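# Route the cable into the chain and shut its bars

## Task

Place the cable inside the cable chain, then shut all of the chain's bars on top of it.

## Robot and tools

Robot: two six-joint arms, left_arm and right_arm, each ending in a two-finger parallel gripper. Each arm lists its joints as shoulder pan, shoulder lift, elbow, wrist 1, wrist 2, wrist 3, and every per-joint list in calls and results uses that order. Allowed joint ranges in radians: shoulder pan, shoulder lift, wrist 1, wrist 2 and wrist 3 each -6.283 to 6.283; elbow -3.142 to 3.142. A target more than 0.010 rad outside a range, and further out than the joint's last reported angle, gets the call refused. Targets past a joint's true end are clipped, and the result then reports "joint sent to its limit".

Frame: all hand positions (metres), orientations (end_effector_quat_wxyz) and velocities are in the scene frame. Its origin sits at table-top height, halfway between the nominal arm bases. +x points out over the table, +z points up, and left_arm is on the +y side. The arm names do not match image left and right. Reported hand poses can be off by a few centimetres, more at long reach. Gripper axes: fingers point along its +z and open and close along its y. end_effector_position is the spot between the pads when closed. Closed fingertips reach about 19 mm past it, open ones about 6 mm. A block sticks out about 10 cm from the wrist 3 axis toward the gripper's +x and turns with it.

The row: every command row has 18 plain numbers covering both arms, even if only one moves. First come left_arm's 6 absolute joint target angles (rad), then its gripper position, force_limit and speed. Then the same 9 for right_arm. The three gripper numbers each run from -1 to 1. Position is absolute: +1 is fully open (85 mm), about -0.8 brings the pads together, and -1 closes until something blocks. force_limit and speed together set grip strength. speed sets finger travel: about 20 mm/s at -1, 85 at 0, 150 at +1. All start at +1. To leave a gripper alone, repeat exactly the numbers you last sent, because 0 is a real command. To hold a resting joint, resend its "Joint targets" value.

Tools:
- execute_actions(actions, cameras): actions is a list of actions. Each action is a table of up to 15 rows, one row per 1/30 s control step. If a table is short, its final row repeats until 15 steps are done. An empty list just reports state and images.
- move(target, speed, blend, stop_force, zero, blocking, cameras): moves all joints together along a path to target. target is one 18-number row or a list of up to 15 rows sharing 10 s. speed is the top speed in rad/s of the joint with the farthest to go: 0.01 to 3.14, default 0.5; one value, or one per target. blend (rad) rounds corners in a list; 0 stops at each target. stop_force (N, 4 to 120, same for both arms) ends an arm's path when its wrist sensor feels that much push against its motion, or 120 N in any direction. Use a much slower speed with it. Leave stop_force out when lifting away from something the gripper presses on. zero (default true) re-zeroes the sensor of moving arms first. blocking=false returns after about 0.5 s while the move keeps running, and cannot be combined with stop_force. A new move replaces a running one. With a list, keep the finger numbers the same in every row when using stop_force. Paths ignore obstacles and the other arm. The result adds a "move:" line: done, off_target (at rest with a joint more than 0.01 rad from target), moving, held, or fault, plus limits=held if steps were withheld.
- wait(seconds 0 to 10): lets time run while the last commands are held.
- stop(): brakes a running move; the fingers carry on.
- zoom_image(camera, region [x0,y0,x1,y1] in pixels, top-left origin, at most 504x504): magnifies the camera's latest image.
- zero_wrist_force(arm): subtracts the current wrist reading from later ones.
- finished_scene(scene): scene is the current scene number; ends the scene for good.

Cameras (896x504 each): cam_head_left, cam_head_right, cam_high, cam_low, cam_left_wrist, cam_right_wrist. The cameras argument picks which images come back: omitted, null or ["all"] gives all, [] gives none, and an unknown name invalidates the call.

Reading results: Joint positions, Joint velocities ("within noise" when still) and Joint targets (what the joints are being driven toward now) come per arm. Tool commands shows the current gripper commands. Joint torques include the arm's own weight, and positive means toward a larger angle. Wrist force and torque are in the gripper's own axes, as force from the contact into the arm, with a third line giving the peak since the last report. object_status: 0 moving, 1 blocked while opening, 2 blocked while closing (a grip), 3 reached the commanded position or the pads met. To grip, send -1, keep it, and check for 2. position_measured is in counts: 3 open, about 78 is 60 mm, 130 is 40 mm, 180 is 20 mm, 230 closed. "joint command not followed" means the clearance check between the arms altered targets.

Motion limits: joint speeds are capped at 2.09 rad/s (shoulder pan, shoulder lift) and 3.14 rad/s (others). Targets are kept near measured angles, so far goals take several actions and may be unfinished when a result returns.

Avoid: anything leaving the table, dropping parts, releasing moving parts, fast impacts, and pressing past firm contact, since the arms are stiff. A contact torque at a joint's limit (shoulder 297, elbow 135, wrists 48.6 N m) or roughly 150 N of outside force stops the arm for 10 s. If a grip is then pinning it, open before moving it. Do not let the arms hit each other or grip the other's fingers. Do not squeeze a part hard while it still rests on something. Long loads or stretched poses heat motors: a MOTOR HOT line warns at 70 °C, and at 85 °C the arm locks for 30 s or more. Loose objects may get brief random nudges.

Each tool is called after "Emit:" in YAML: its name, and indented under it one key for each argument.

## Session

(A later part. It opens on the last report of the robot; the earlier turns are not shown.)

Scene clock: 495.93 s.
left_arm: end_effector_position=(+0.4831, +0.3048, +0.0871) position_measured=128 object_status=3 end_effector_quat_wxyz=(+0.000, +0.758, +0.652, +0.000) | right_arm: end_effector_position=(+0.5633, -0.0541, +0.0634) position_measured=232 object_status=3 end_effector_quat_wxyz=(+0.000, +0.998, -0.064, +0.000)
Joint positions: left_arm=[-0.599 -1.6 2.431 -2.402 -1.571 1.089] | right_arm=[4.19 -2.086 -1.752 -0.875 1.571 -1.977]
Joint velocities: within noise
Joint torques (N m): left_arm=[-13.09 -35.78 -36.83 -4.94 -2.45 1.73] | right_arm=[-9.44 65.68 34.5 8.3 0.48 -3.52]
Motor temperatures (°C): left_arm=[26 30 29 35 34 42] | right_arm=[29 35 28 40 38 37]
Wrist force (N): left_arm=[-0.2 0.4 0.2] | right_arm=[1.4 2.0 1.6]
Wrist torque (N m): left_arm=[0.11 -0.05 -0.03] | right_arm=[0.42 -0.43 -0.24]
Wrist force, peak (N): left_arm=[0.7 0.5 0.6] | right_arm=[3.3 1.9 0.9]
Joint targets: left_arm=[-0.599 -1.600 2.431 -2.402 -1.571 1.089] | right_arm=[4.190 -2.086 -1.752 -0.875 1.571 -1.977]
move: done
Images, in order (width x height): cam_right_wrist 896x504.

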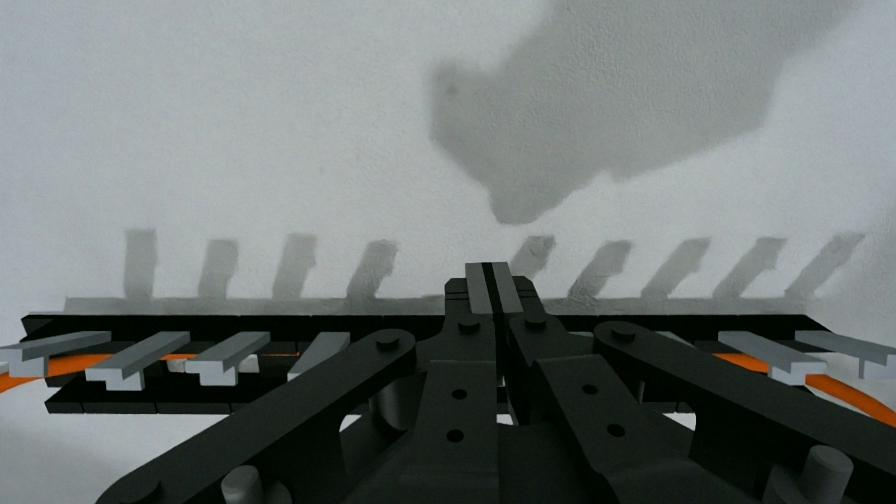

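Similar geometry. Sweep, then press.

Emit:
move:
  target: [-0.5985,-1.6,2.4308,-2.4016,-1.571,1.0891,0.0,0.3,-1,4.2471,-2.0489,-1.8141,-0.8494,1.571,-1.9201,-1,0.3,0]
  speed: 0.08
  stop_force: 12
  cameras: ["cam_right_wrist"]

Emit:
move:
  target: [-0.5985,-1.6,2.4308,-2.4016,-1.571,1.0891,0.0,0.3,-1,4.2535,-2.0681,-1.8292,-0.8151,1.571,-1.9137,-1,0.3,0]
  speed: 0.02
  stop_force: 25
  cameras: ["cam_right_wrist","cam_low"]

Emit:
zoom_image:
  camera: "cam_low"
  region: [290, 190, 470, 270]

Scene clock: 503.10 s.
left_arm: end_effector_position=(+0.4831, +0.3048, +0.0871) position_measured=128 object_status=3 end_effector_quat_wxyz=(+0.000, +0.758, +0.652, +0.000) | right_arm: end_effector_position=(+0.5116, -0.0478, +0.0633) position_measured=232 object_status=3 end_effector_quat_wxyz=(+0.000, +0.998, -0.064, +0.000)
Joint positions: left_arm=[-0.599 -1.6 2.431 -2.402 -1.571 1.089] | right_arm=[4.247 -2.049 -1.814 -0.849 1.571 -1.92]
Joint velocities: within noise
Joint torques (N m): left_arm=[-11.86 -33.68 -36.72 -4.94 -2.5 1.36] | right_arm=[11.82 99.48 34.89 7.6 0.51 2.25]
Motor temperatures (°C): left_arm=[26 30 29 35 34 42] | right_arm=[29 35 28 40 38 37]
Wrist force (N): left_arm=[0.5 0.4 -0.1] | right_arm=[1.8 2.1 1.6]
Wrist torque (N m): left_arm=[0.11 -0.15 -0.04] | right_arm=[0.52 -0.48 -0.26]
Wrist force, peak (N): left_arm=[0.9 0.5 0.1] | right_arm=[2.7 2.4 1.9]
Joint targets: left_arm=[-0.599 -1.600 2.431 -2.402 -1.571 1.089] | right_arm=[4.247 -2.049 -1.814 -0.849 1.571 -1.920]
move: done
Images, in order (width x height): cam_right_wrist 896x504.

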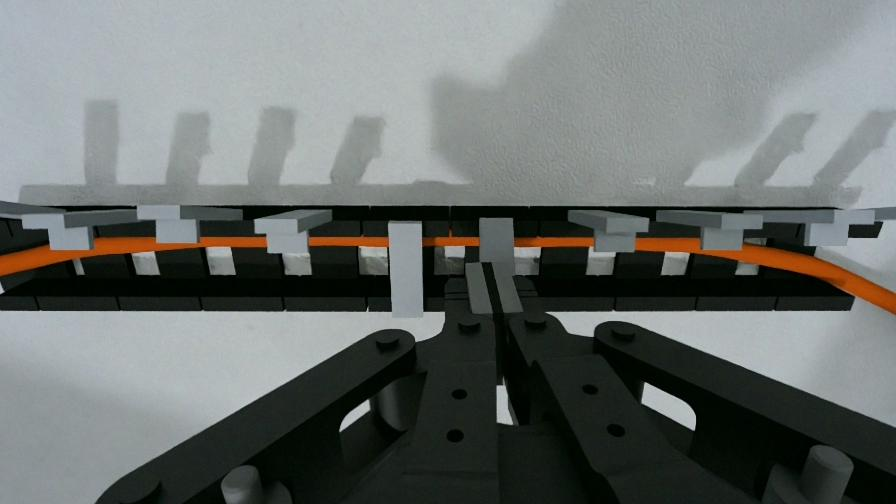

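Scene clock: 505.93 s.
left_arm: end_effector_position=(+0.4831, +0.3048, +0.0871) position_measured=128 object_status=3 end_effector_quat_wxyz=(+0.000, +0.758, +0.652, +0.000) | right_arm: end_effector_position=(+0.5069, -0.0470, +0.0461) position_measured=232 object_status=3 end_effector_quat_wxyz=(+0.000, +0.998, -0.064, +0.000)
Joint positions: left_arm=[-0.599 -1.6 2.431 -2.402 -1.571 1.089] | right_arm=[4.253 -2.065 -1.827 -0.82 1.571 -1.915]
Joint velocities: within noise
Joint torques (N m): left_arm=[-12.75 -33.86 -35.7 -4.91 -2.42 1.38] | right_arm=[-5.76 77.75 29.57 -2.08 -0.03 -2.62]
Motor temperatures (°C): left_arm=[26 30 29 35 34 42] | right_arm=[29 35 28 40 38 37]
Wrist force (N): left_arm=[0.2 0.2 -0.1] | right_arm=[3.5 -1.5 -20.0]
Wrist torque (N m): left_arm=[0.07 -0.10 -0.03] | right_arm=[0.54 -0.38 -0.25]
Wrist force, peak (N): left_arm=[0.5 1.0 -0.2] | right_arm=[3.2 8.0 -41.1]
Joint targets: left_arm=[-0.599 -1.600 2.431 -2.402 -1.571 1.089] | right_arm=[4.253 -2.065 -1.827 -0.820 1.571 -1.915]
move: contact (right_arm)
Images, in order (width x height): cam_low 896x504, cam_right_wrist 896x504.

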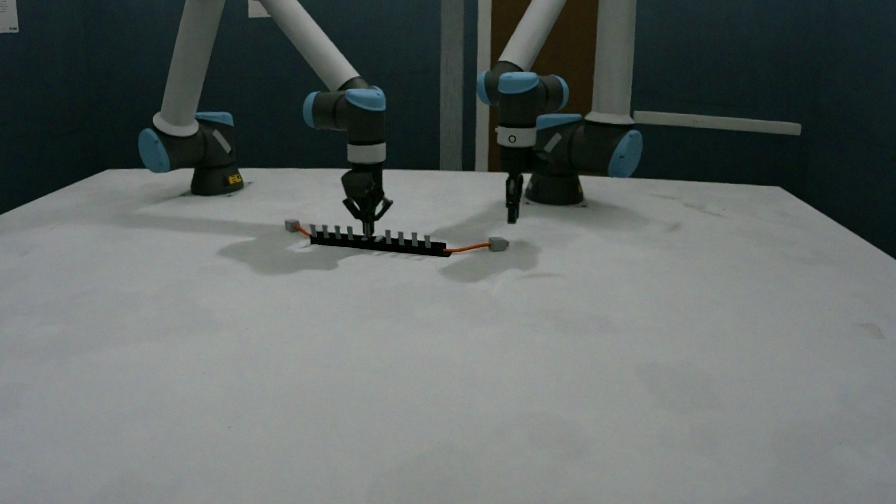

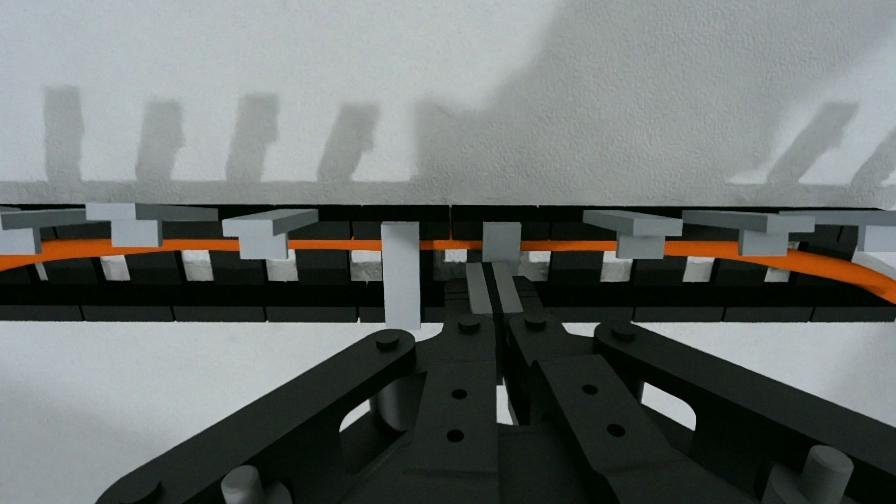

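Scaled by 2.800 from the camera's 896x504 image, which has a finer 1280x720 frame.

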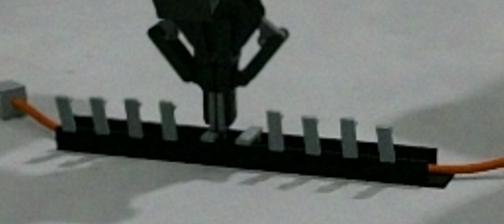

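Emit:
move:
  target:
    - [-0.5985,-1.6,2.4308,-2.4016,-1.571,1.0891,0.0,0.3,-1,4.2535,-1.997,-1.8292,-0.886,1.571,-1.9137,-1,0.3,0]
    - [-0.5985,-1.6,2.4308,-2.4016,-1.571,1.0891,0.0,0.3,-1,4.1741,-2.0125,-1.7913,-0.9086,1.571,-1.9931,-1,0.3,0]
    - [-0.5985,-1.6,2.4308,-2.4016,-1.571,1.0891,0.0,0.3,-1,4.1741,-2.0509,-1.8108,-0.8507,1.571,-1.9931,-1,0.3,0]
    - [-0.5985,-1.6,2.4308,-2.4016,-1.571,1.0891,0.0,0.3,-1,4.2327,-2.0124,-1.8738,-0.8262,1.571,-1.9345,-1,0.3,0]
  speed: [0.15,0.15,0.1,0.08]
  cameras: ["cam_right_wrist"]

Emit:
move:
  target: [-0.5985,-1.6,2.4308,-2.4016,-1.571,1.0891,0.0,0.3,-1,4.2397,-2.0326,-1.8891,-0.7907,1.571,-1.9275,-1,0.3,0]
  speed: 0.02
  stop_force: 25
  cameras: ["cam_right_wrist","cam_low"]

Emit:
zoom_image:
  camera: "cam_low"
  region: [290, 190, 470, 270]

Scene clock: 523.67 s.
left_arm: end_effector_position=(+0.4831, +0.3048, +0.0871) position_measured=128 object_status=3 end_effector_quat_wxyz=(+0.000, +0.758, +0.652, +0.000) | right_arm: end_effector_position=(+0.5076, -0.0811, +0.0634) position_measured=232 object_status=3 end_effector_quat_wxyz=(+0.000, +0.998, -0.064, +0.000)
Joint positions: left_arm=[-0.598 -1.6 2.431 -2.402 -1.571 1.089] | right_arm=[4.232 -2.013 -1.874 -0.826 1.571 -1.935]
Joint velocities: within noise
Joint torques (N m): left_arm=[-13.35 -32.57 -33.87 -4.91 -2.42 1.07] | right_arm=[12.21 93.57 33.07 7.72 0.28 1.95]
Motor temperatures (°C): left_arm=[26 30 29 35 34 42] | right_arm=[29 35 28 40 38 37]
Wrist force (N): left_arm=[0.1 0.5 0.2] | right_arm=[2.0 1.5 2.0]
Wrist torque (N m): left_arm=[0.12 -0.09 -0.04] | right_arm=[0.34 -0.51 -0.26]
Wrist force, peak (N): left_arm=[0.4 0.9 -0.2] | right_arm=[3.9 -1.9 -21.0]
Joint targets: left_arm=[-0.599 -1.600 2.431 -2.402 -1.571 1.089] | right_arm=[4.233 -2.012 -1.874 -0.826 1.571 -1.934]
move: done
Images, in order (width x height): cam_right_wrist 896x504.

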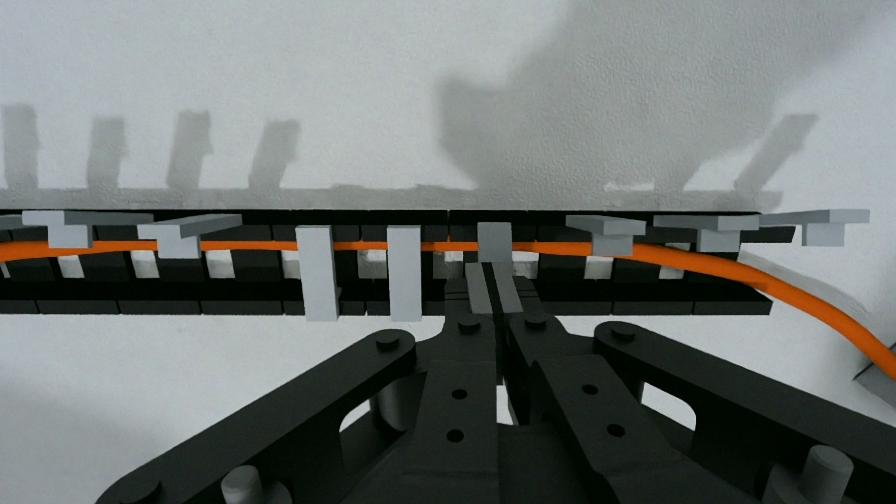

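Scene clock: 526.57 s.
left_arm: end_effector_position=(+0.4831, +0.3048, +0.0871) position_measured=128 object_status=3 end_effector_quat_wxyz=(+0.000, +0.758, +0.652, +0.000) | right_arm: end_effector_position=(+0.5024, -0.0800, +0.0460) position_measured=232 object_status=3 end_effector_quat_wxyz=(+0.000, +0.998, -0.064, +0.000)
Joint positions: left_arm=[-0.598 -1.6 2.431 -2.402 -1.571 1.089] | right_arm=[4.239 -2.03 -1.887 -0.795 1.571 -1.928]
Joint velocities: within noise
Joint torques (N m): left_arm=[-13.69 -31.42 -33.33 -4.94 -2.46 1.18] | right_arm=[-7.2 76.16 28.37 -2.63 0.05 -2.52]
Motor temperatures (°C): left_arm=[26 30 29 35 34 42] | right_arm=[29 35 28 40 38 37]
Wrist force (N): left_arm=[0.4 0.3 0.2] | right_arm=[4.2 -2.0 -22.2]
Wrist torque (N m): left_arm=[0.09 -0.13 -0.03] | right_arm=[0.45 -0.46 -0.24]
Wrist force, peak (N): left_arm=[0.1 1.0 -0.2] | right_arm=[3.5 7.9 -43.8]
Joint targets: left_arm=[-0.599 -1.600 2.431 -2.402 -1.571 1.089] | right_arm=[4.239 -2.030 -1.887 -0.795 1.571 -1.928]
move: contact (right_arm)
Images, in order (width x height): cam_low 896x504, cam_right_wrist 896x504.

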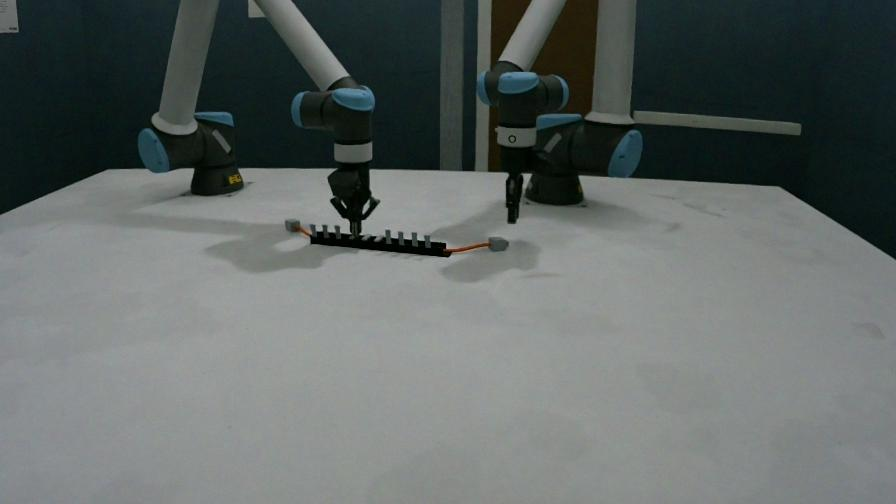

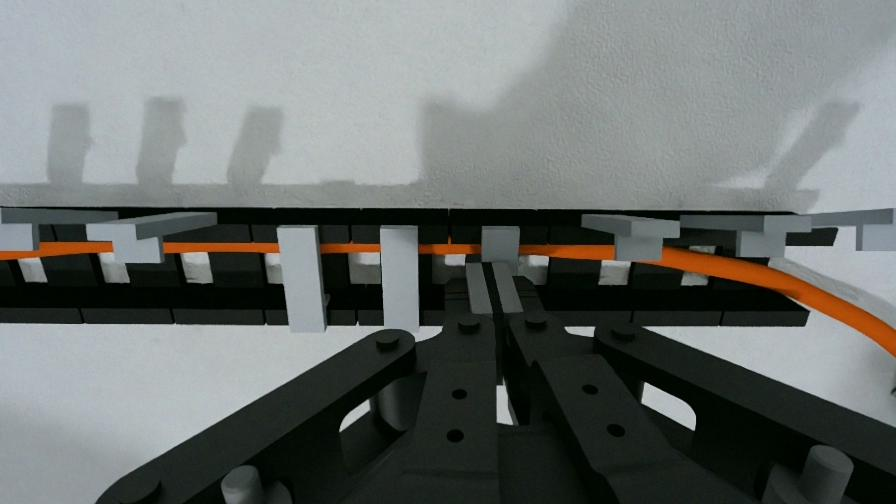

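Scaled by 2.800 from the camera's 896x504 image, which has a finer 1280x720 frame.

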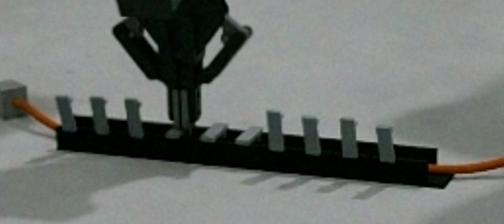

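Emit:
move:
  target:
    - [-0.5985,-1.6,2.4308,-2.4016,-1.571,1.0891,0.0,0.3,-1,4.2397,-1.962,-1.8891,-0.8613,1.571,-1.9275,-1,0.3,0]
    - [-0.5985,-1.6,2.4308,-2.4016,-1.571,1.0891,0.0,0.3,-1,4.1565,-1.9752,-1.8494,-0.8878,1.571,-2.0107,-1,0.3,0]
    - [-0.5985,-1.6,2.4308,-2.4016,-1.571,1.0891,0.0,0.3,-1,4.1565,-2.0155,-1.8692,-0.8277,1.571,-2.0107,-1,0.3,0]
    - [-0.5985,-1.6,2.4308,-2.4016,-1.571,1.0891,0.0,0.3,-1,4.2168,-1.9756,-1.9329,-0.8039,1.571,-1.9504,-1,0.3,0]
  speed: [0.15,0.2,0.1,0.08]
  cameras: ["cam_right_wrist"]

Emit:
move:
  target: [-0.5985,-1.6,2.4308,-2.4016,-1.571,1.0891,0.0,0.3,-1,4.2240,-1.9968,-1.9483,-0.7673,1.571,-1.9432,-1,0.3,0]
  speed: 0.02
  stop_force: 25
  cameras: ["cam_right_wrist","cam_low"]

Emit:
zoom_image:
  camera: "cam_low"
  region: [290, 190, 470, 270]

Scene clock: 551.13 s.
left_arm: end_effector_position=(+0.4831, +0.3048, +0.0871) position_measured=128 object_status=3 end_effector_quat_wxyz=(+0.000, +0.758, +0.652, +0.000) | right_arm: end_effector_position=(+0.5032, -0.1153, +0.0634) position_measured=232 object_status=3 end_effector_quat_wxyz=(+0.000, +0.998, -0.064, +0.000)
Joint positions: left_arm=[-0.598 -1.6 2.431 -2.402 -1.571 1.089] | right_arm=[4.217 -1.976 -1.933 -0.804 1.571 -1.951]
Joint velocities: within noise
Joint torques (N m): left_arm=[-13.61 -30.96 -33.05 -4.86 -2.43 1] | right_arm=[13.59 91.55 32.37 7.95 0.05 1.91]
Motor temperatures (°C): left_arm=[26 30 29 35 34 42] | right_arm=[29 35 28 40 38 37]
Wrist force (N): left_arm=[0.5 0.6 -0.2] | right_arm=[1.7 2.0 2.6]
Wrist torque (N m): left_arm=[0.14 -0.16 -0.03] | right_arm=[0.39 -0.45 -0.25]
Wrist force, peak (N): left_arm=[0.3 0.9 0.4] | right_arm=[4.1 -1.9 -22.1]
Joint targets: left_arm=[-0.599 -1.600 2.431 -2.402 -1.571 1.089] | right_arm=[4.217 -1.976 -1.933 -0.804 1.571 -1.950]
move: done
Images, in order (width x height): cam_right_wrist 896x504.

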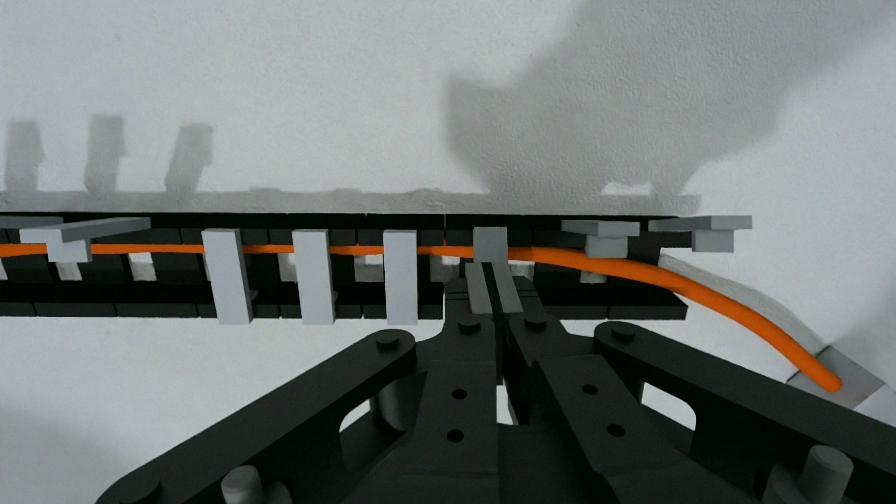

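Scene clock: 554.03 s.
left_arm: end_effector_position=(+0.4831, +0.3048, +0.0871) position_measured=128 object_status=3 end_effector_quat_wxyz=(+0.000, +0.758, +0.652, +0.000) | right_arm: end_effector_position=(+0.4981, -0.1141, +0.0460) position_measured=232 object_status=3 end_effector_quat_wxyz=(+0.000, +0.998, -0.064, +0.000)
Joint positions: left_arm=[-0.598 -1.6 2.431 -2.402 -1.571 1.089] | right_arm=[4.223 -1.994 -1.946 -0.772 1.571 -1.944]
Joint velocities: within noise
Joint torques (N m): left_arm=[-14.27 -31.4 -32.75 -4.88 -2.28 0.86] | right_arm=[-4.98 71.94 30.84 -1.97 0.41 -2.44]
Motor temperatures (°C): left_arm=[26 30 29 35 34 42] | right_arm=[29 35 28 40 38 37]
Wrist force (N): left_arm=[0.0 0.2 0.0] | right_arm=[3.9 -1.4 -19.0]
Wrist torque (N m): left_arm=[0.08 -0.07 -0.03] | right_arm=[0.52 -0.42 -0.23]
Wrist force, peak (N): left_arm=[0.7 0.9 -0.1] | right_arm=[3.1 8.1 -40.5]
Joint targets: left_arm=[-0.599 -1.600 2.431 -2.402 -1.571 1.089] | right_arm=[4.223 -1.994 -1.946 -0.772 1.571 -1.944]
move: contact (right_arm)
Images, in order (width x height): cam_low 896x504, cam_right_wrist 896x504.

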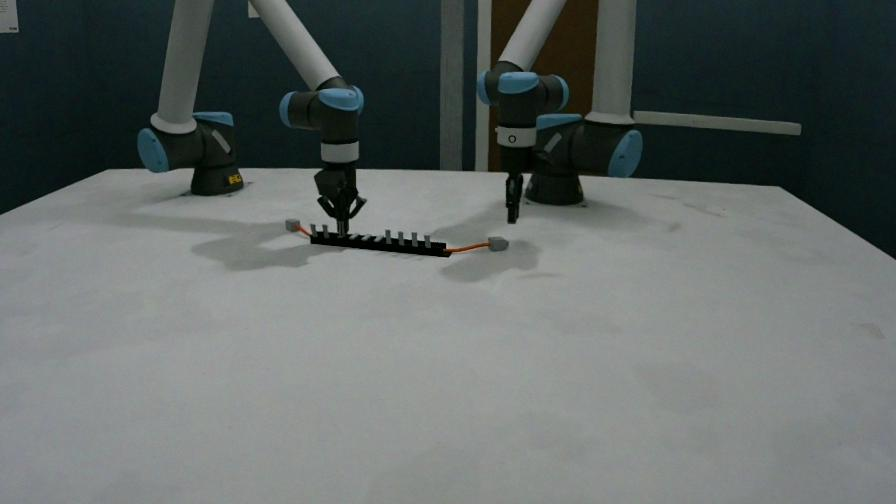

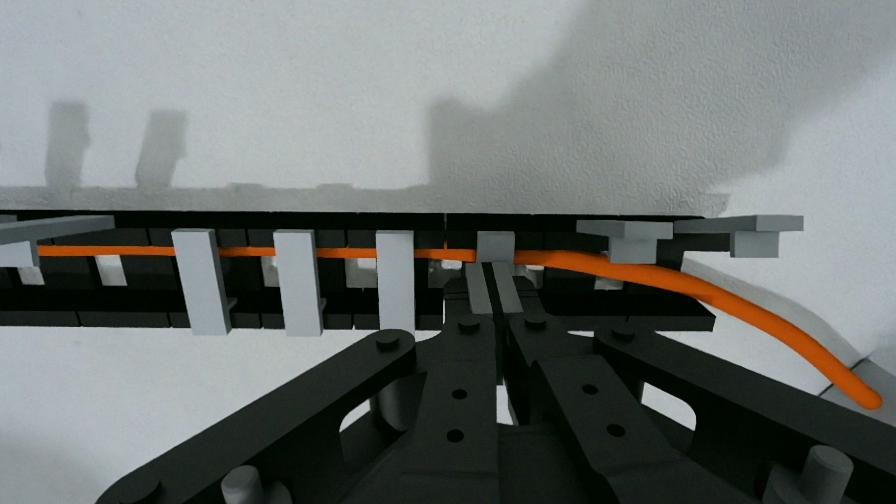

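Scaled by 2.800 from the camera's 896x504 image, which has a finer 1280x720 frame.

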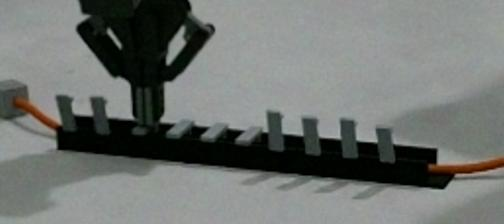

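Emit:
move:
  target:
    - [-0.5985,-1.6,2.4308,-2.4016,-1.571,1.0891,0.0,0.3,-1,4.2240,-1.926,-1.9483,-0.8381,1.571,-1.9432,-1,0.3,0]
    - [-0.5985,-1.6,2.4308,-2.4016,-1.571,1.0891,0.0,0.3,-1,4.1382,-1.9397,-1.9036,-0.8691,1.571,-2.0290,-1,0.3,0]
    - [-0.5985,-1.6,2.4308,-2.4016,-1.571,1.0891,0.0,0.3,-1,4.1382,-1.9815,-1.9238,-0.8071,1.571,-2.0290,-1,0.3,0]
    - [-0.5985,-1.6,2.4308,-2.4016,-1.571,1.0891,0.0,0.3,-1,4.2002,-1.9404,-1.9883,-0.7837,1.571,-1.9670,-1,0.3,0]
  speed: [0.15,0.2,0.1,0.08]
  cameras: ["cam_right_wrist"]

Emit:
move:
  target: [-0.5985,-1.6,2.4308,-2.4016,-1.571,1.0891,0.0,0.3,-1,4.2075,-1.9624,-2.0042,-0.7458,1.571,-1.9597,-1,0.3,0]
  speed: 0.02
  stop_force: 25
  cameras: ["cam_right_wrist"]

Emit:
zoom_image:
  camera: "cam_right_wrist"
  region: [350, 180, 750, 380]

Scene clock: 571.43 s.
left_arm: end_effector_position=(+0.4831, +0.3048, +0.0871) position_measured=128 object_status=3 end_effector_quat_wxyz=(+0.000, +0.758, +0.652, +0.000) | right_arm: end_effector_position=(+0.4989, -0.1484, +0.0633) position_measured=232 object_status=3 end_effector_quat_wxyz=(+0.000, +0.998, -0.064, +0.000)
Joint positions: left_arm=[-0.599 -1.6 2.431 -2.402 -1.571 1.089] | right_arm=[4.2 -1.941 -1.988 -0.784 1.571 -1.967]
Joint velocities: within noise
Joint torques (N m): left_arm=[-12.56 -30.72 -30.98 -4.74 -2.13 0.53] | right_arm=[12.72 83.75 32.03 7.85 0.59 2.39]
Motor temperatures (°C): left_arm=[26 30 29 35 34 42] | right_arm=[29 35 28 40 38 37]
Wrist force (N): left_arm=[0.1 0.4 0.1] | right_arm=[0.9 2.1 2.1]
Wrist torque (N m): left_arm=[0.11 -0.09 -0.03] | right_arm=[0.41 -0.33 -0.22]
Wrist force, peak (N): left_arm=[0.8 0.9 -0.4] | right_arm=[3.5 -1.0 -19.3]
Joint targets: left_arm=[-0.599 -1.600 2.431 -2.402 -1.571 1.089] | right_arm=[4.200 -1.940 -1.988 -0.784 1.571 -1.967]
move: done
Images, in order (width x height): cam_right_wrist 896x504.

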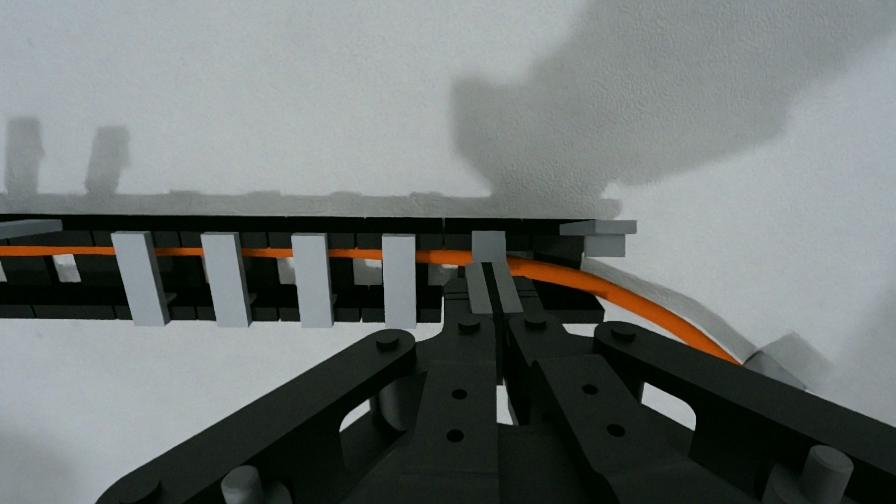

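Scene clock: 574.37 s.
left_arm: end_effector_position=(+0.4831, +0.3048, +0.0871) position_measured=128 object_status=3 end_effector_quat_wxyz=(+0.000, +0.758, +0.652, +0.000) | right_arm: end_effector_position=(+0.4938, -0.1473, +0.0459) position_measured=232 object_status=3 end_effector_quat_wxyz=(+0.000, +0.998, -0.064, +0.000)
Joint positions: left_arm=[-0.599 -1.6 2.431 -2.402 -1.571 1.089] | right_arm=[4.207 -1.959 -2.002 -0.751 1.571 -1.961]
Joint velocities: within noise
Joint torques (N m): left_arm=[-11.85 -31.05 -30.75 -4.88 -2.44 0.75] | right_arm=[-4.07 68.49 27.93 -2.9 0.16 -3]
Motor temperatures (°C): left_arm=[26 30 29 35 34 42] | right_arm=[29 35 28 40 38 37]
Wrist force (N): left_arm=[-0.1 0.4 0.2] | right_arm=[3.5 -1.3 -21.5]
Wrist torque (N m): left_arm=[0.10 -0.06 -0.03] | right_arm=[0.53 -0.36 -0.19]
Wrist force, peak (N): left_arm=[0.9 0.7 -0.2] | right_arm=[2.0 8.8 -46.8]
Joint targets: left_arm=[-0.599 -1.600 2.431 -2.402 -1.571 1.089] | right_arm=[4.207 -1.959 -2.002 -0.751 1.571 -1.961]
move: contact (right_arm)
Images, in order (width x height): cam_right_wrist 896x504.

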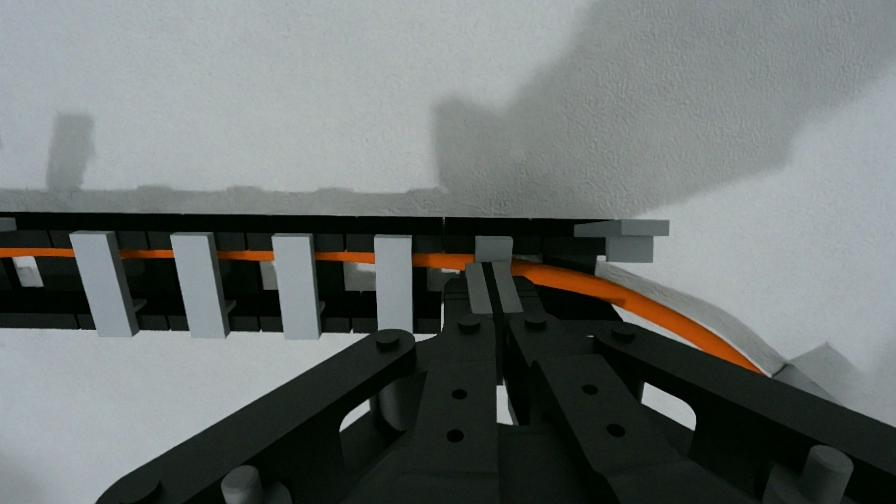

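Scaled by 1.260 from the camera's 896x504 image, which has a finer 1280x720 frame.

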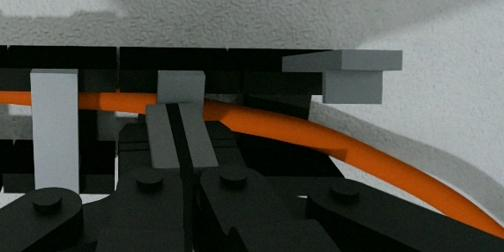

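Emit:
move:
  target:
    - [-0.5985,-1.6,2.4308,-2.4016,-1.571,1.0891,0.0,0.3,-1,4.2075,-1.892,-2.0042,-0.8162,1.571,-1.9597,-1,0.3,0]
    - [-0.5985,-1.6,2.4308,-2.4016,-1.571,1.0891,0.0,0.3,-1,4.1186,-1.9053,-1.9548,-0.8523,1.571,-2.0486,-1,0.3,0]
    - [-0.5985,-1.6,2.4308,-2.4016,-1.571,1.0891,0.0,0.3,-1,4.1186,-1.9486,-1.9756,-0.7882,1.571,-2.0486,-1,0.3,0]
    - [-0.5985,-1.6,2.4308,-2.4016,-1.571,1.0891,0.0,0.3,-1,4.1823,-1.9060,-2.0411,-0.7653,1.571,-1.9849,-1,0.3,0]
  speed: [0.15,0.2,0.1,0.08]
  cameras: ["cam_right_wrist","cam_head_right","cam_head_left"]

Emit:
zoom_image:
  camera: "cam_right_wrist"
  region: [350, 180, 750, 380]

Scene clock: 590.90 s.
left_arm: end_effector_position=(+0.4831, +0.3048, +0.0871) position_measured=128 object_status=3 end_effector_quat_wxyz=(+0.000, +0.758, +0.652, +0.000) | right_arm: end_effector_position=(+0.4947, -0.1813, +0.0632) position_measured=232 object_status=3 end_effector_quat_wxyz=(+0.000, +0.998, -0.064, +0.000)
Joint positions: left_arm=[-0.599 -1.6 2.431 -2.402 -1.571 1.089] | right_arm=[4.182 -1.906 -2.041 -0.765 1.571 -1.985]
Joint velocities: within noise
Joint torques (N m): left_arm=[-12.22 -32.05 -29.43 -4.8 -2.2 0.45] | right_arm=[12.39 80.89 31.04 8.08 0.64 2.36]
Motor temperatures (°C): left_arm=[26 30 29 35 34 42] | right_arm=[29 35 28 40 38 37]
Wrist force (N): left_arm=[0.1 0.2 0.2] | right_arm=[1.8 1.9 2.2]
Wrist torque (N m): left_arm=[0.07 -0.08 -0.03] | right_arm=[0.35 -0.49 -0.22]
Wrist force, peak (N): left_arm=[0.5 0.8 -0.5] | right_arm=[3.9 -1.9 -21.9]
Joint targets: left_arm=[-0.599 -1.600 2.431 -2.402 -1.571 1.089] | right_arm=[4.182 -1.906 -2.041 -0.765 1.571 -1.985]
move: done
Images, in order (width x height): cam_head_left 896x504, cam_head_right 896x504, cam_right_wrist 896x504.

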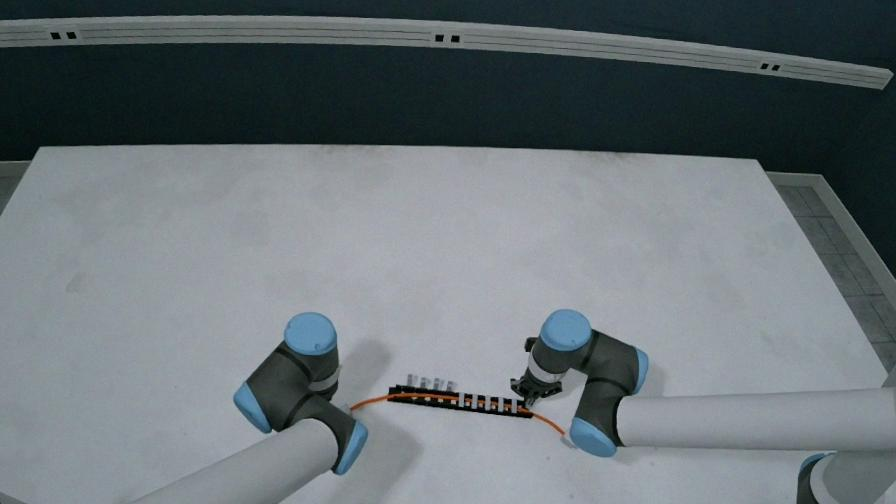

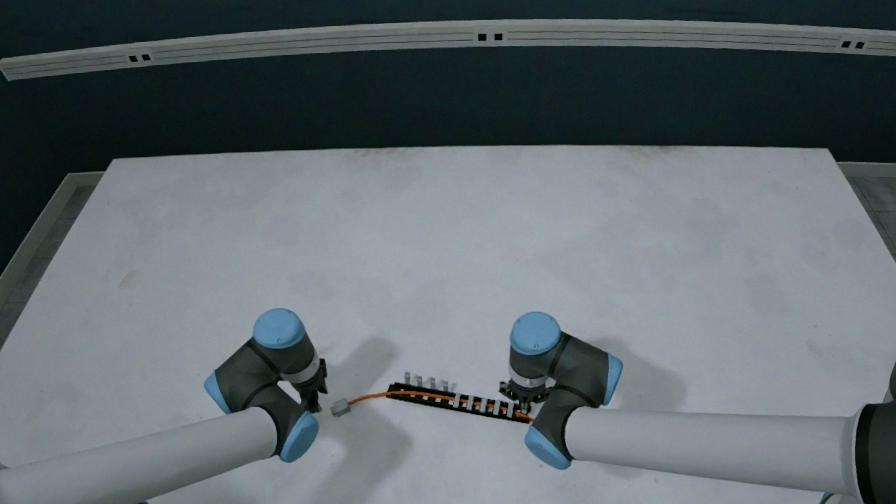

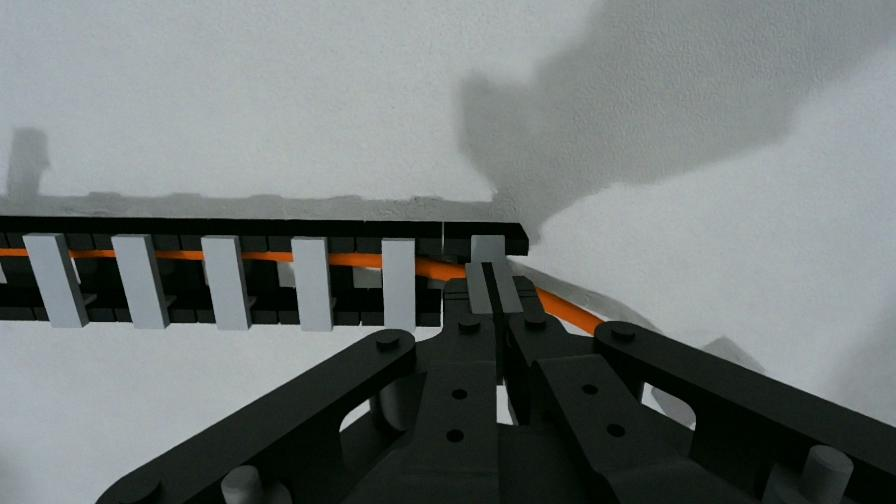

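Scaled by 1.260 from the camera's 896x504 image, which has a finer 1280x720 frame.

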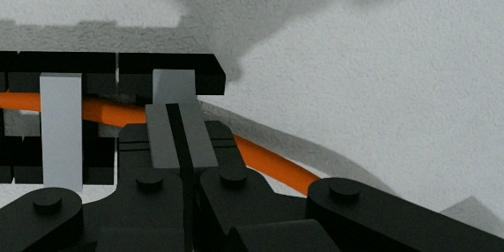

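Emit:
move:
  target: [-0.5985,-1.6,2.4308,-2.4016,-1.571,1.0891,0.0,0.3,-1,4.1899,-1.9290,-2.0573,-0.7261,1.571,-1.9773,-1,0.3,0]
  speed: 0.02
  stop_force: 25
  cameras: ["cam_right_wrist"]

Emit:
move:
  target: [-0.5985,-1.6,2.4308,-2.4016,-1.571,1.0891,0.0,0.3,-1,4.1899,-1.8586,-2.0573,-0.7965,1.571,-1.9773,-1,0.3,0]
  speed: 0.12
  cameras: ["cam_right_wrist","cam_low"]

Emit:
zoom_image:
  camera: "cam_right_wrist"
  region: [250, 150, 650, 350]

Emit:
zoom_image:
  camera: "cam_low"
  region: [290, 190, 470, 270]

Scene clock: 598.57 s.
left_arm: end_effector_position=(+0.4831, +0.3048, +0.0871) position_measured=128 object_status=3 end_effector_quat_wxyz=(+0.000, +0.758, +0.652, +0.000) | right_arm: end_effector_position=(+0.4896, -0.1801, +0.0458) position_measured=232 object_status=3 end_effector_quat_wxyz=(+0.000, +0.998, -0.064, +0.000)
Joint positions: left_arm=[-0.599 -1.6 2.431 -2.402 -1.571 1.089] | right_arm=[4.189 -1.926 -2.055 -0.731 1.571 -1.978]
Joint velocities: within noise
Joint torques (N m): left_arm=[-12.36 -29.85 -29.98 -4.83 -2.09 0.24] | right_arm=[-6.48 61.97 24.7 -3.04 0.58 -2.99]
Motor temperatures (°C): left_arm=[26 30 29 35 34 42] | right_arm=[29 35 28 40 38 37]
Wrist force (N): left_arm=[0.3 0.4 0.1] | right_arm=[4.6 -1.8 -25.2]
Wrist torque (N m): left_arm=[0.11 -0.12 -0.03] | right_arm=[0.53 -0.43 -0.20]
Wrist force, peak (N): left_arm=[0.6 1.0 -0.2] | right_arm=[1.9 10.0 -53.0]
Joint targets: left_arm=[-0.599 -1.600 2.431 -2.402 -1.571 1.089] | right_arm=[4.189 -1.926 -2.055 -0.731 1.571 -1.978]
move: contact (right_arm)
Images, in order (width x height): cam_right_wrist 896x504.

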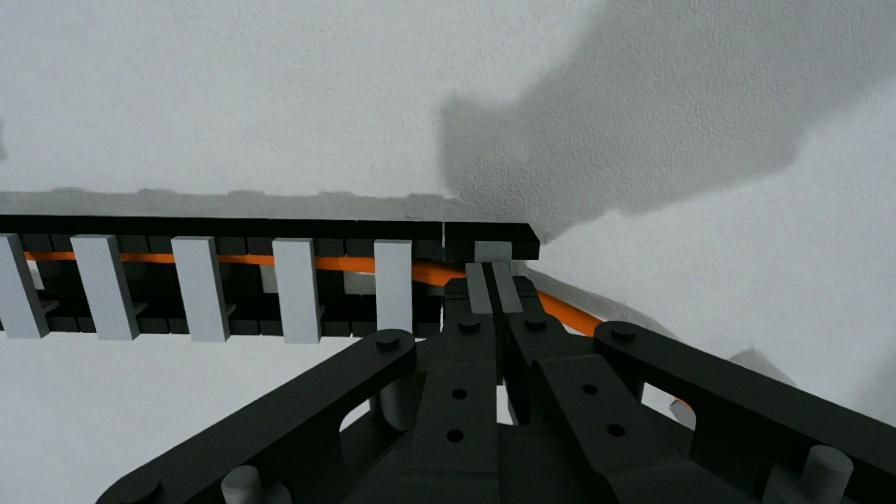

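Scene clock: 599.60 s.
left_arm: end_effector_position=(+0.4831, +0.3048, +0.0871) position_measured=128 object_status=3 end_effector_quat_wxyz=(+0.000, +0.758, +0.652, +0.000) | right_arm: end_effector_position=(+0.4829, -0.1902, +0.0845) position_measured=232 object_status=3 end_effector_quat_wxyz=(+0.000, +0.998, -0.064, +0.000)
Joint positions: left_arm=[-0.598 -1.6 2.431 -2.402 -1.571 1.089] | right_arm=[4.19 -1.859 -2.057 -0.796 1.571 -1.977]
Joint velocities: within noise
Joint torques (N m): left_arm=[-12.88 -31.31 -29.32 -4.8 -2.18 0.34] | right_arm=[15 77.57 32.75 0.77 0.4 1.99]
Motor temperatures (°C): left_arm=[26 30 29 35 34 42] | right_arm=[29 35 28 40 38 37]
Wrist force (N): left_arm=[0.0 0.3 0.0] | right_arm=[1.7 2.0 2.1]
Wrist torque (N m): left_arm=[0.09 -0.07 -0.03] | right_arm=[0.35 -0.48 -0.24]
Wrist force, peak (N): left_arm=[0.6 0.8 0.3] | right_arm=[4.8 -2.1 -23.7]
Joint targets: left_arm=[-0.599 -1.600 2.431 -2.402 -1.571 1.089] | right_arm=[4.190 -1.859 -2.057 -0.796 1.571 -1.977]
move: done
Images, in order (width x height): cam_low 896x504, cam_right_wrist 896x504.

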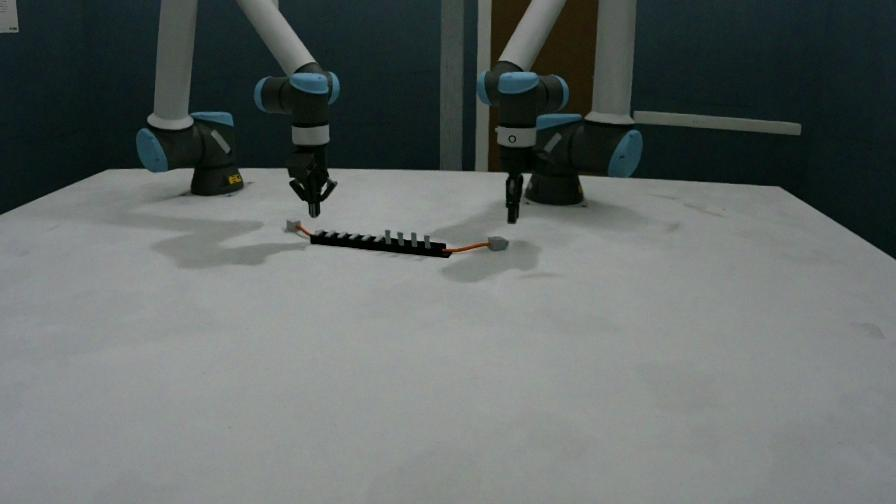

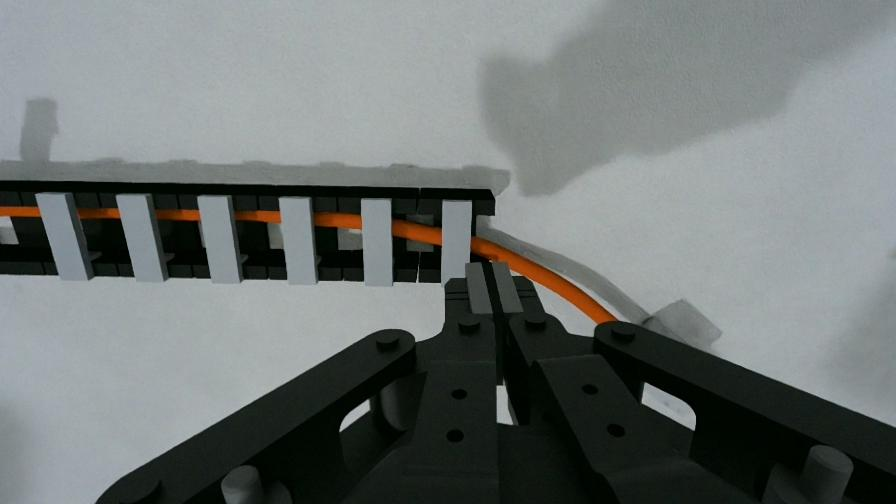

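Scaled by 1.260 from the camera's 896x504 image, which has a finer 1280x720 frame.

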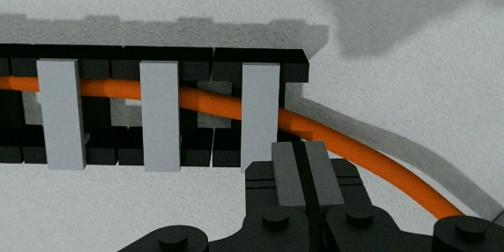

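Scaled by 2.800 from the camera's 896x504 image, which has a finer 1280x720 frame.

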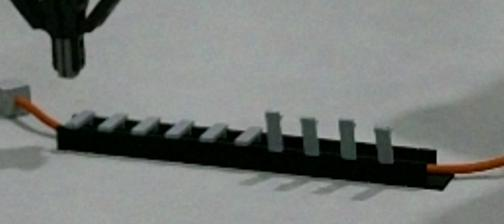

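Emit:
move:
  target:
    - [-0.25,-1.6,2.4308,-2.4016,-1.571,1.0891,0.0,0.3,-1,4.2178,-2.1231,-1.6108,-0.9785,1.571,-1.9494,-1,0.3,0]
    - [-0.25,-1.6,2.4308,-2.4016,-1.571,1.0891,0.0,0.3,-1,4.2178,-2.1572,-1.6298,-0.9254,1.571,-1.9494,-1,0.3,0]
    - [-0.25,-1.6,2.4308,-2.4016,-1.571,1.0891,0.0,0.3,-1,4.2719,-2.1214,-1.6919,-0.8991,1.571,-1.8953,-1,0.3,0]
  speed: [0.3,0.1,0.08]
  cameras: ["cam_right_wrist"]

Emit:
move:
  target: [-0.25,-1.6,2.4308,-2.4016,-1.571,1.0891,0.0,0.3,-1,4.2780,-2.1390,-1.7066,-0.8668,1.571,-1.8892,-1,0.3,0]
  speed: 0.02
  stop_force: 25
  cameras: ["cam_right_wrist","cam_low"]

Scene clock: 620.90 s.
left_arm: end_effector_position=(+0.5038, +0.4831, +0.0871) position_measured=128 object_status=3 end_effector_quat_wxyz=(+0.000, +0.634, +0.773, +0.000) | right_arm: end_effector_position=(+0.5202, +0.0164, +0.0632) position_measured=232 object_status=3 end_effector_quat_wxyz=(+0.000, +0.998, -0.064, +0.000)
Joint positions: left_arm=[-0.25 -1.6 2.431 -2.402 -1.571 1.089] | right_arm=[4.272 -2.122 -1.692 -0.899 1.571 -1.896]
Joint velocities: within noise
Joint torques (N m): left_arm=[15.94 -31.93 -30.66 -4.93 -2.12 0.34] | right_arm=[13.71 103.9 36.71 7.81 0.61 2.03]
Motor temperatures (°C): left_arm=[26 30 29 35 34 42] | right_arm=[29 35 28 40 38 37]
Wrist force (N): left_arm=[0.4 0.6 0.4] | right_arm=[1.3 2.1 2.0]
Wrist torque (N m): left_arm=[0.14 -0.08 -0.01] | right_arm=[0.50 -0.40 -0.25]
Wrist force, peak (N): left_arm=[1.6 0.8 0.2] | right_arm=[2.1 2.2 3.3]
Joint targets: left_arm=[-0.250 -1.600 2.431 -2.402 -1.571 1.089] | right_arm=[4.272 -2.121 -1.692 -0.899 1.571 -1.895]
move: done
Images, in order (width x height): cam_right_wrist 896x504.

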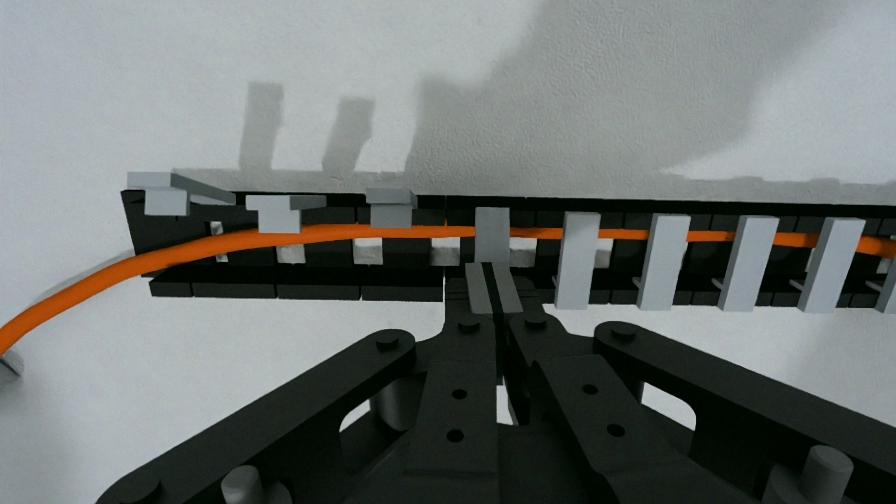

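Scene clock: 623.70 s.
left_arm: end_effector_position=(+0.5038, +0.4831, +0.0871) position_measured=128 object_status=3 end_effector_quat_wxyz=(+0.000, +0.634, +0.773, +0.000) | right_arm: end_effector_position=(+0.5153, +0.0174, +0.0461) position_measured=232 object_status=3 end_effector_quat_wxyz=(+0.000, +0.998, -0.064, +0.000)
Joint positions: left_arm=[-0.25 -1.6 2.431 -2.402 -1.571 1.089] | right_arm=[4.277 -2.137 -1.704 -0.871 1.571 -1.89]
Joint velocities: within noise
Joint torques (N m): left_arm=[14.07 -31.3 -31.11 -4.59 -1.89 0.24] | right_arm=[-2.81 78.45 27.58 -2.87 1.04 -2.78]
Motor temperatures (°C): left_arm=[26 30 29 35 34 42] | right_arm=[29 35 28 40 38 37]
Wrist force (N): left_arm=[0.0 0.5 0.4] | right_arm=[3.8 -2.2 -26.0]
Wrist torque (N m): left_arm=[0.12 -0.03 -0.02] | right_arm=[0.58 -0.35 -0.24]
Wrist force, peak (N): left_arm=[0.8 0.9 0.7] | right_arm=[2.6 8.4 -47.8]
Joint targets: left_arm=[-0.250 -1.600 2.431 -2.402 -1.571 1.089] | right_arm=[4.277 -2.137 -1.704 -0.871 1.571 -1.890]
move: contact (right_arm)
Images, in order (width x height): cam_low 896x504, cam_right_wrist 896x504.

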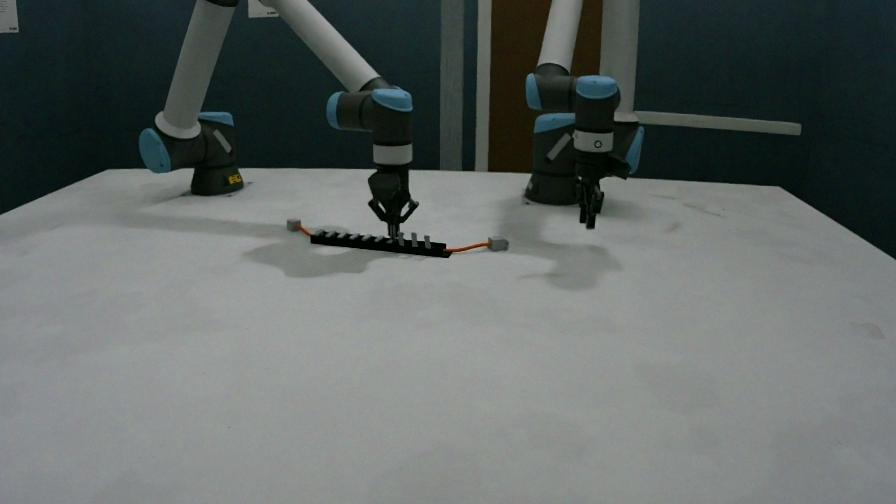

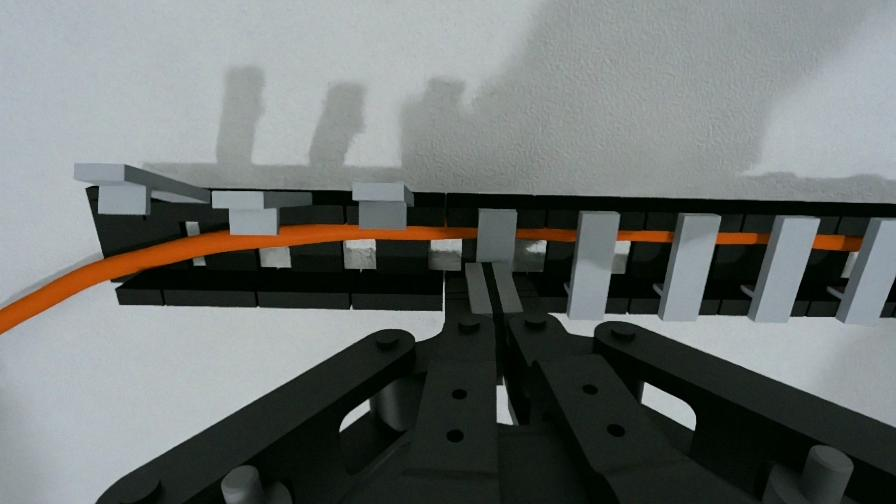

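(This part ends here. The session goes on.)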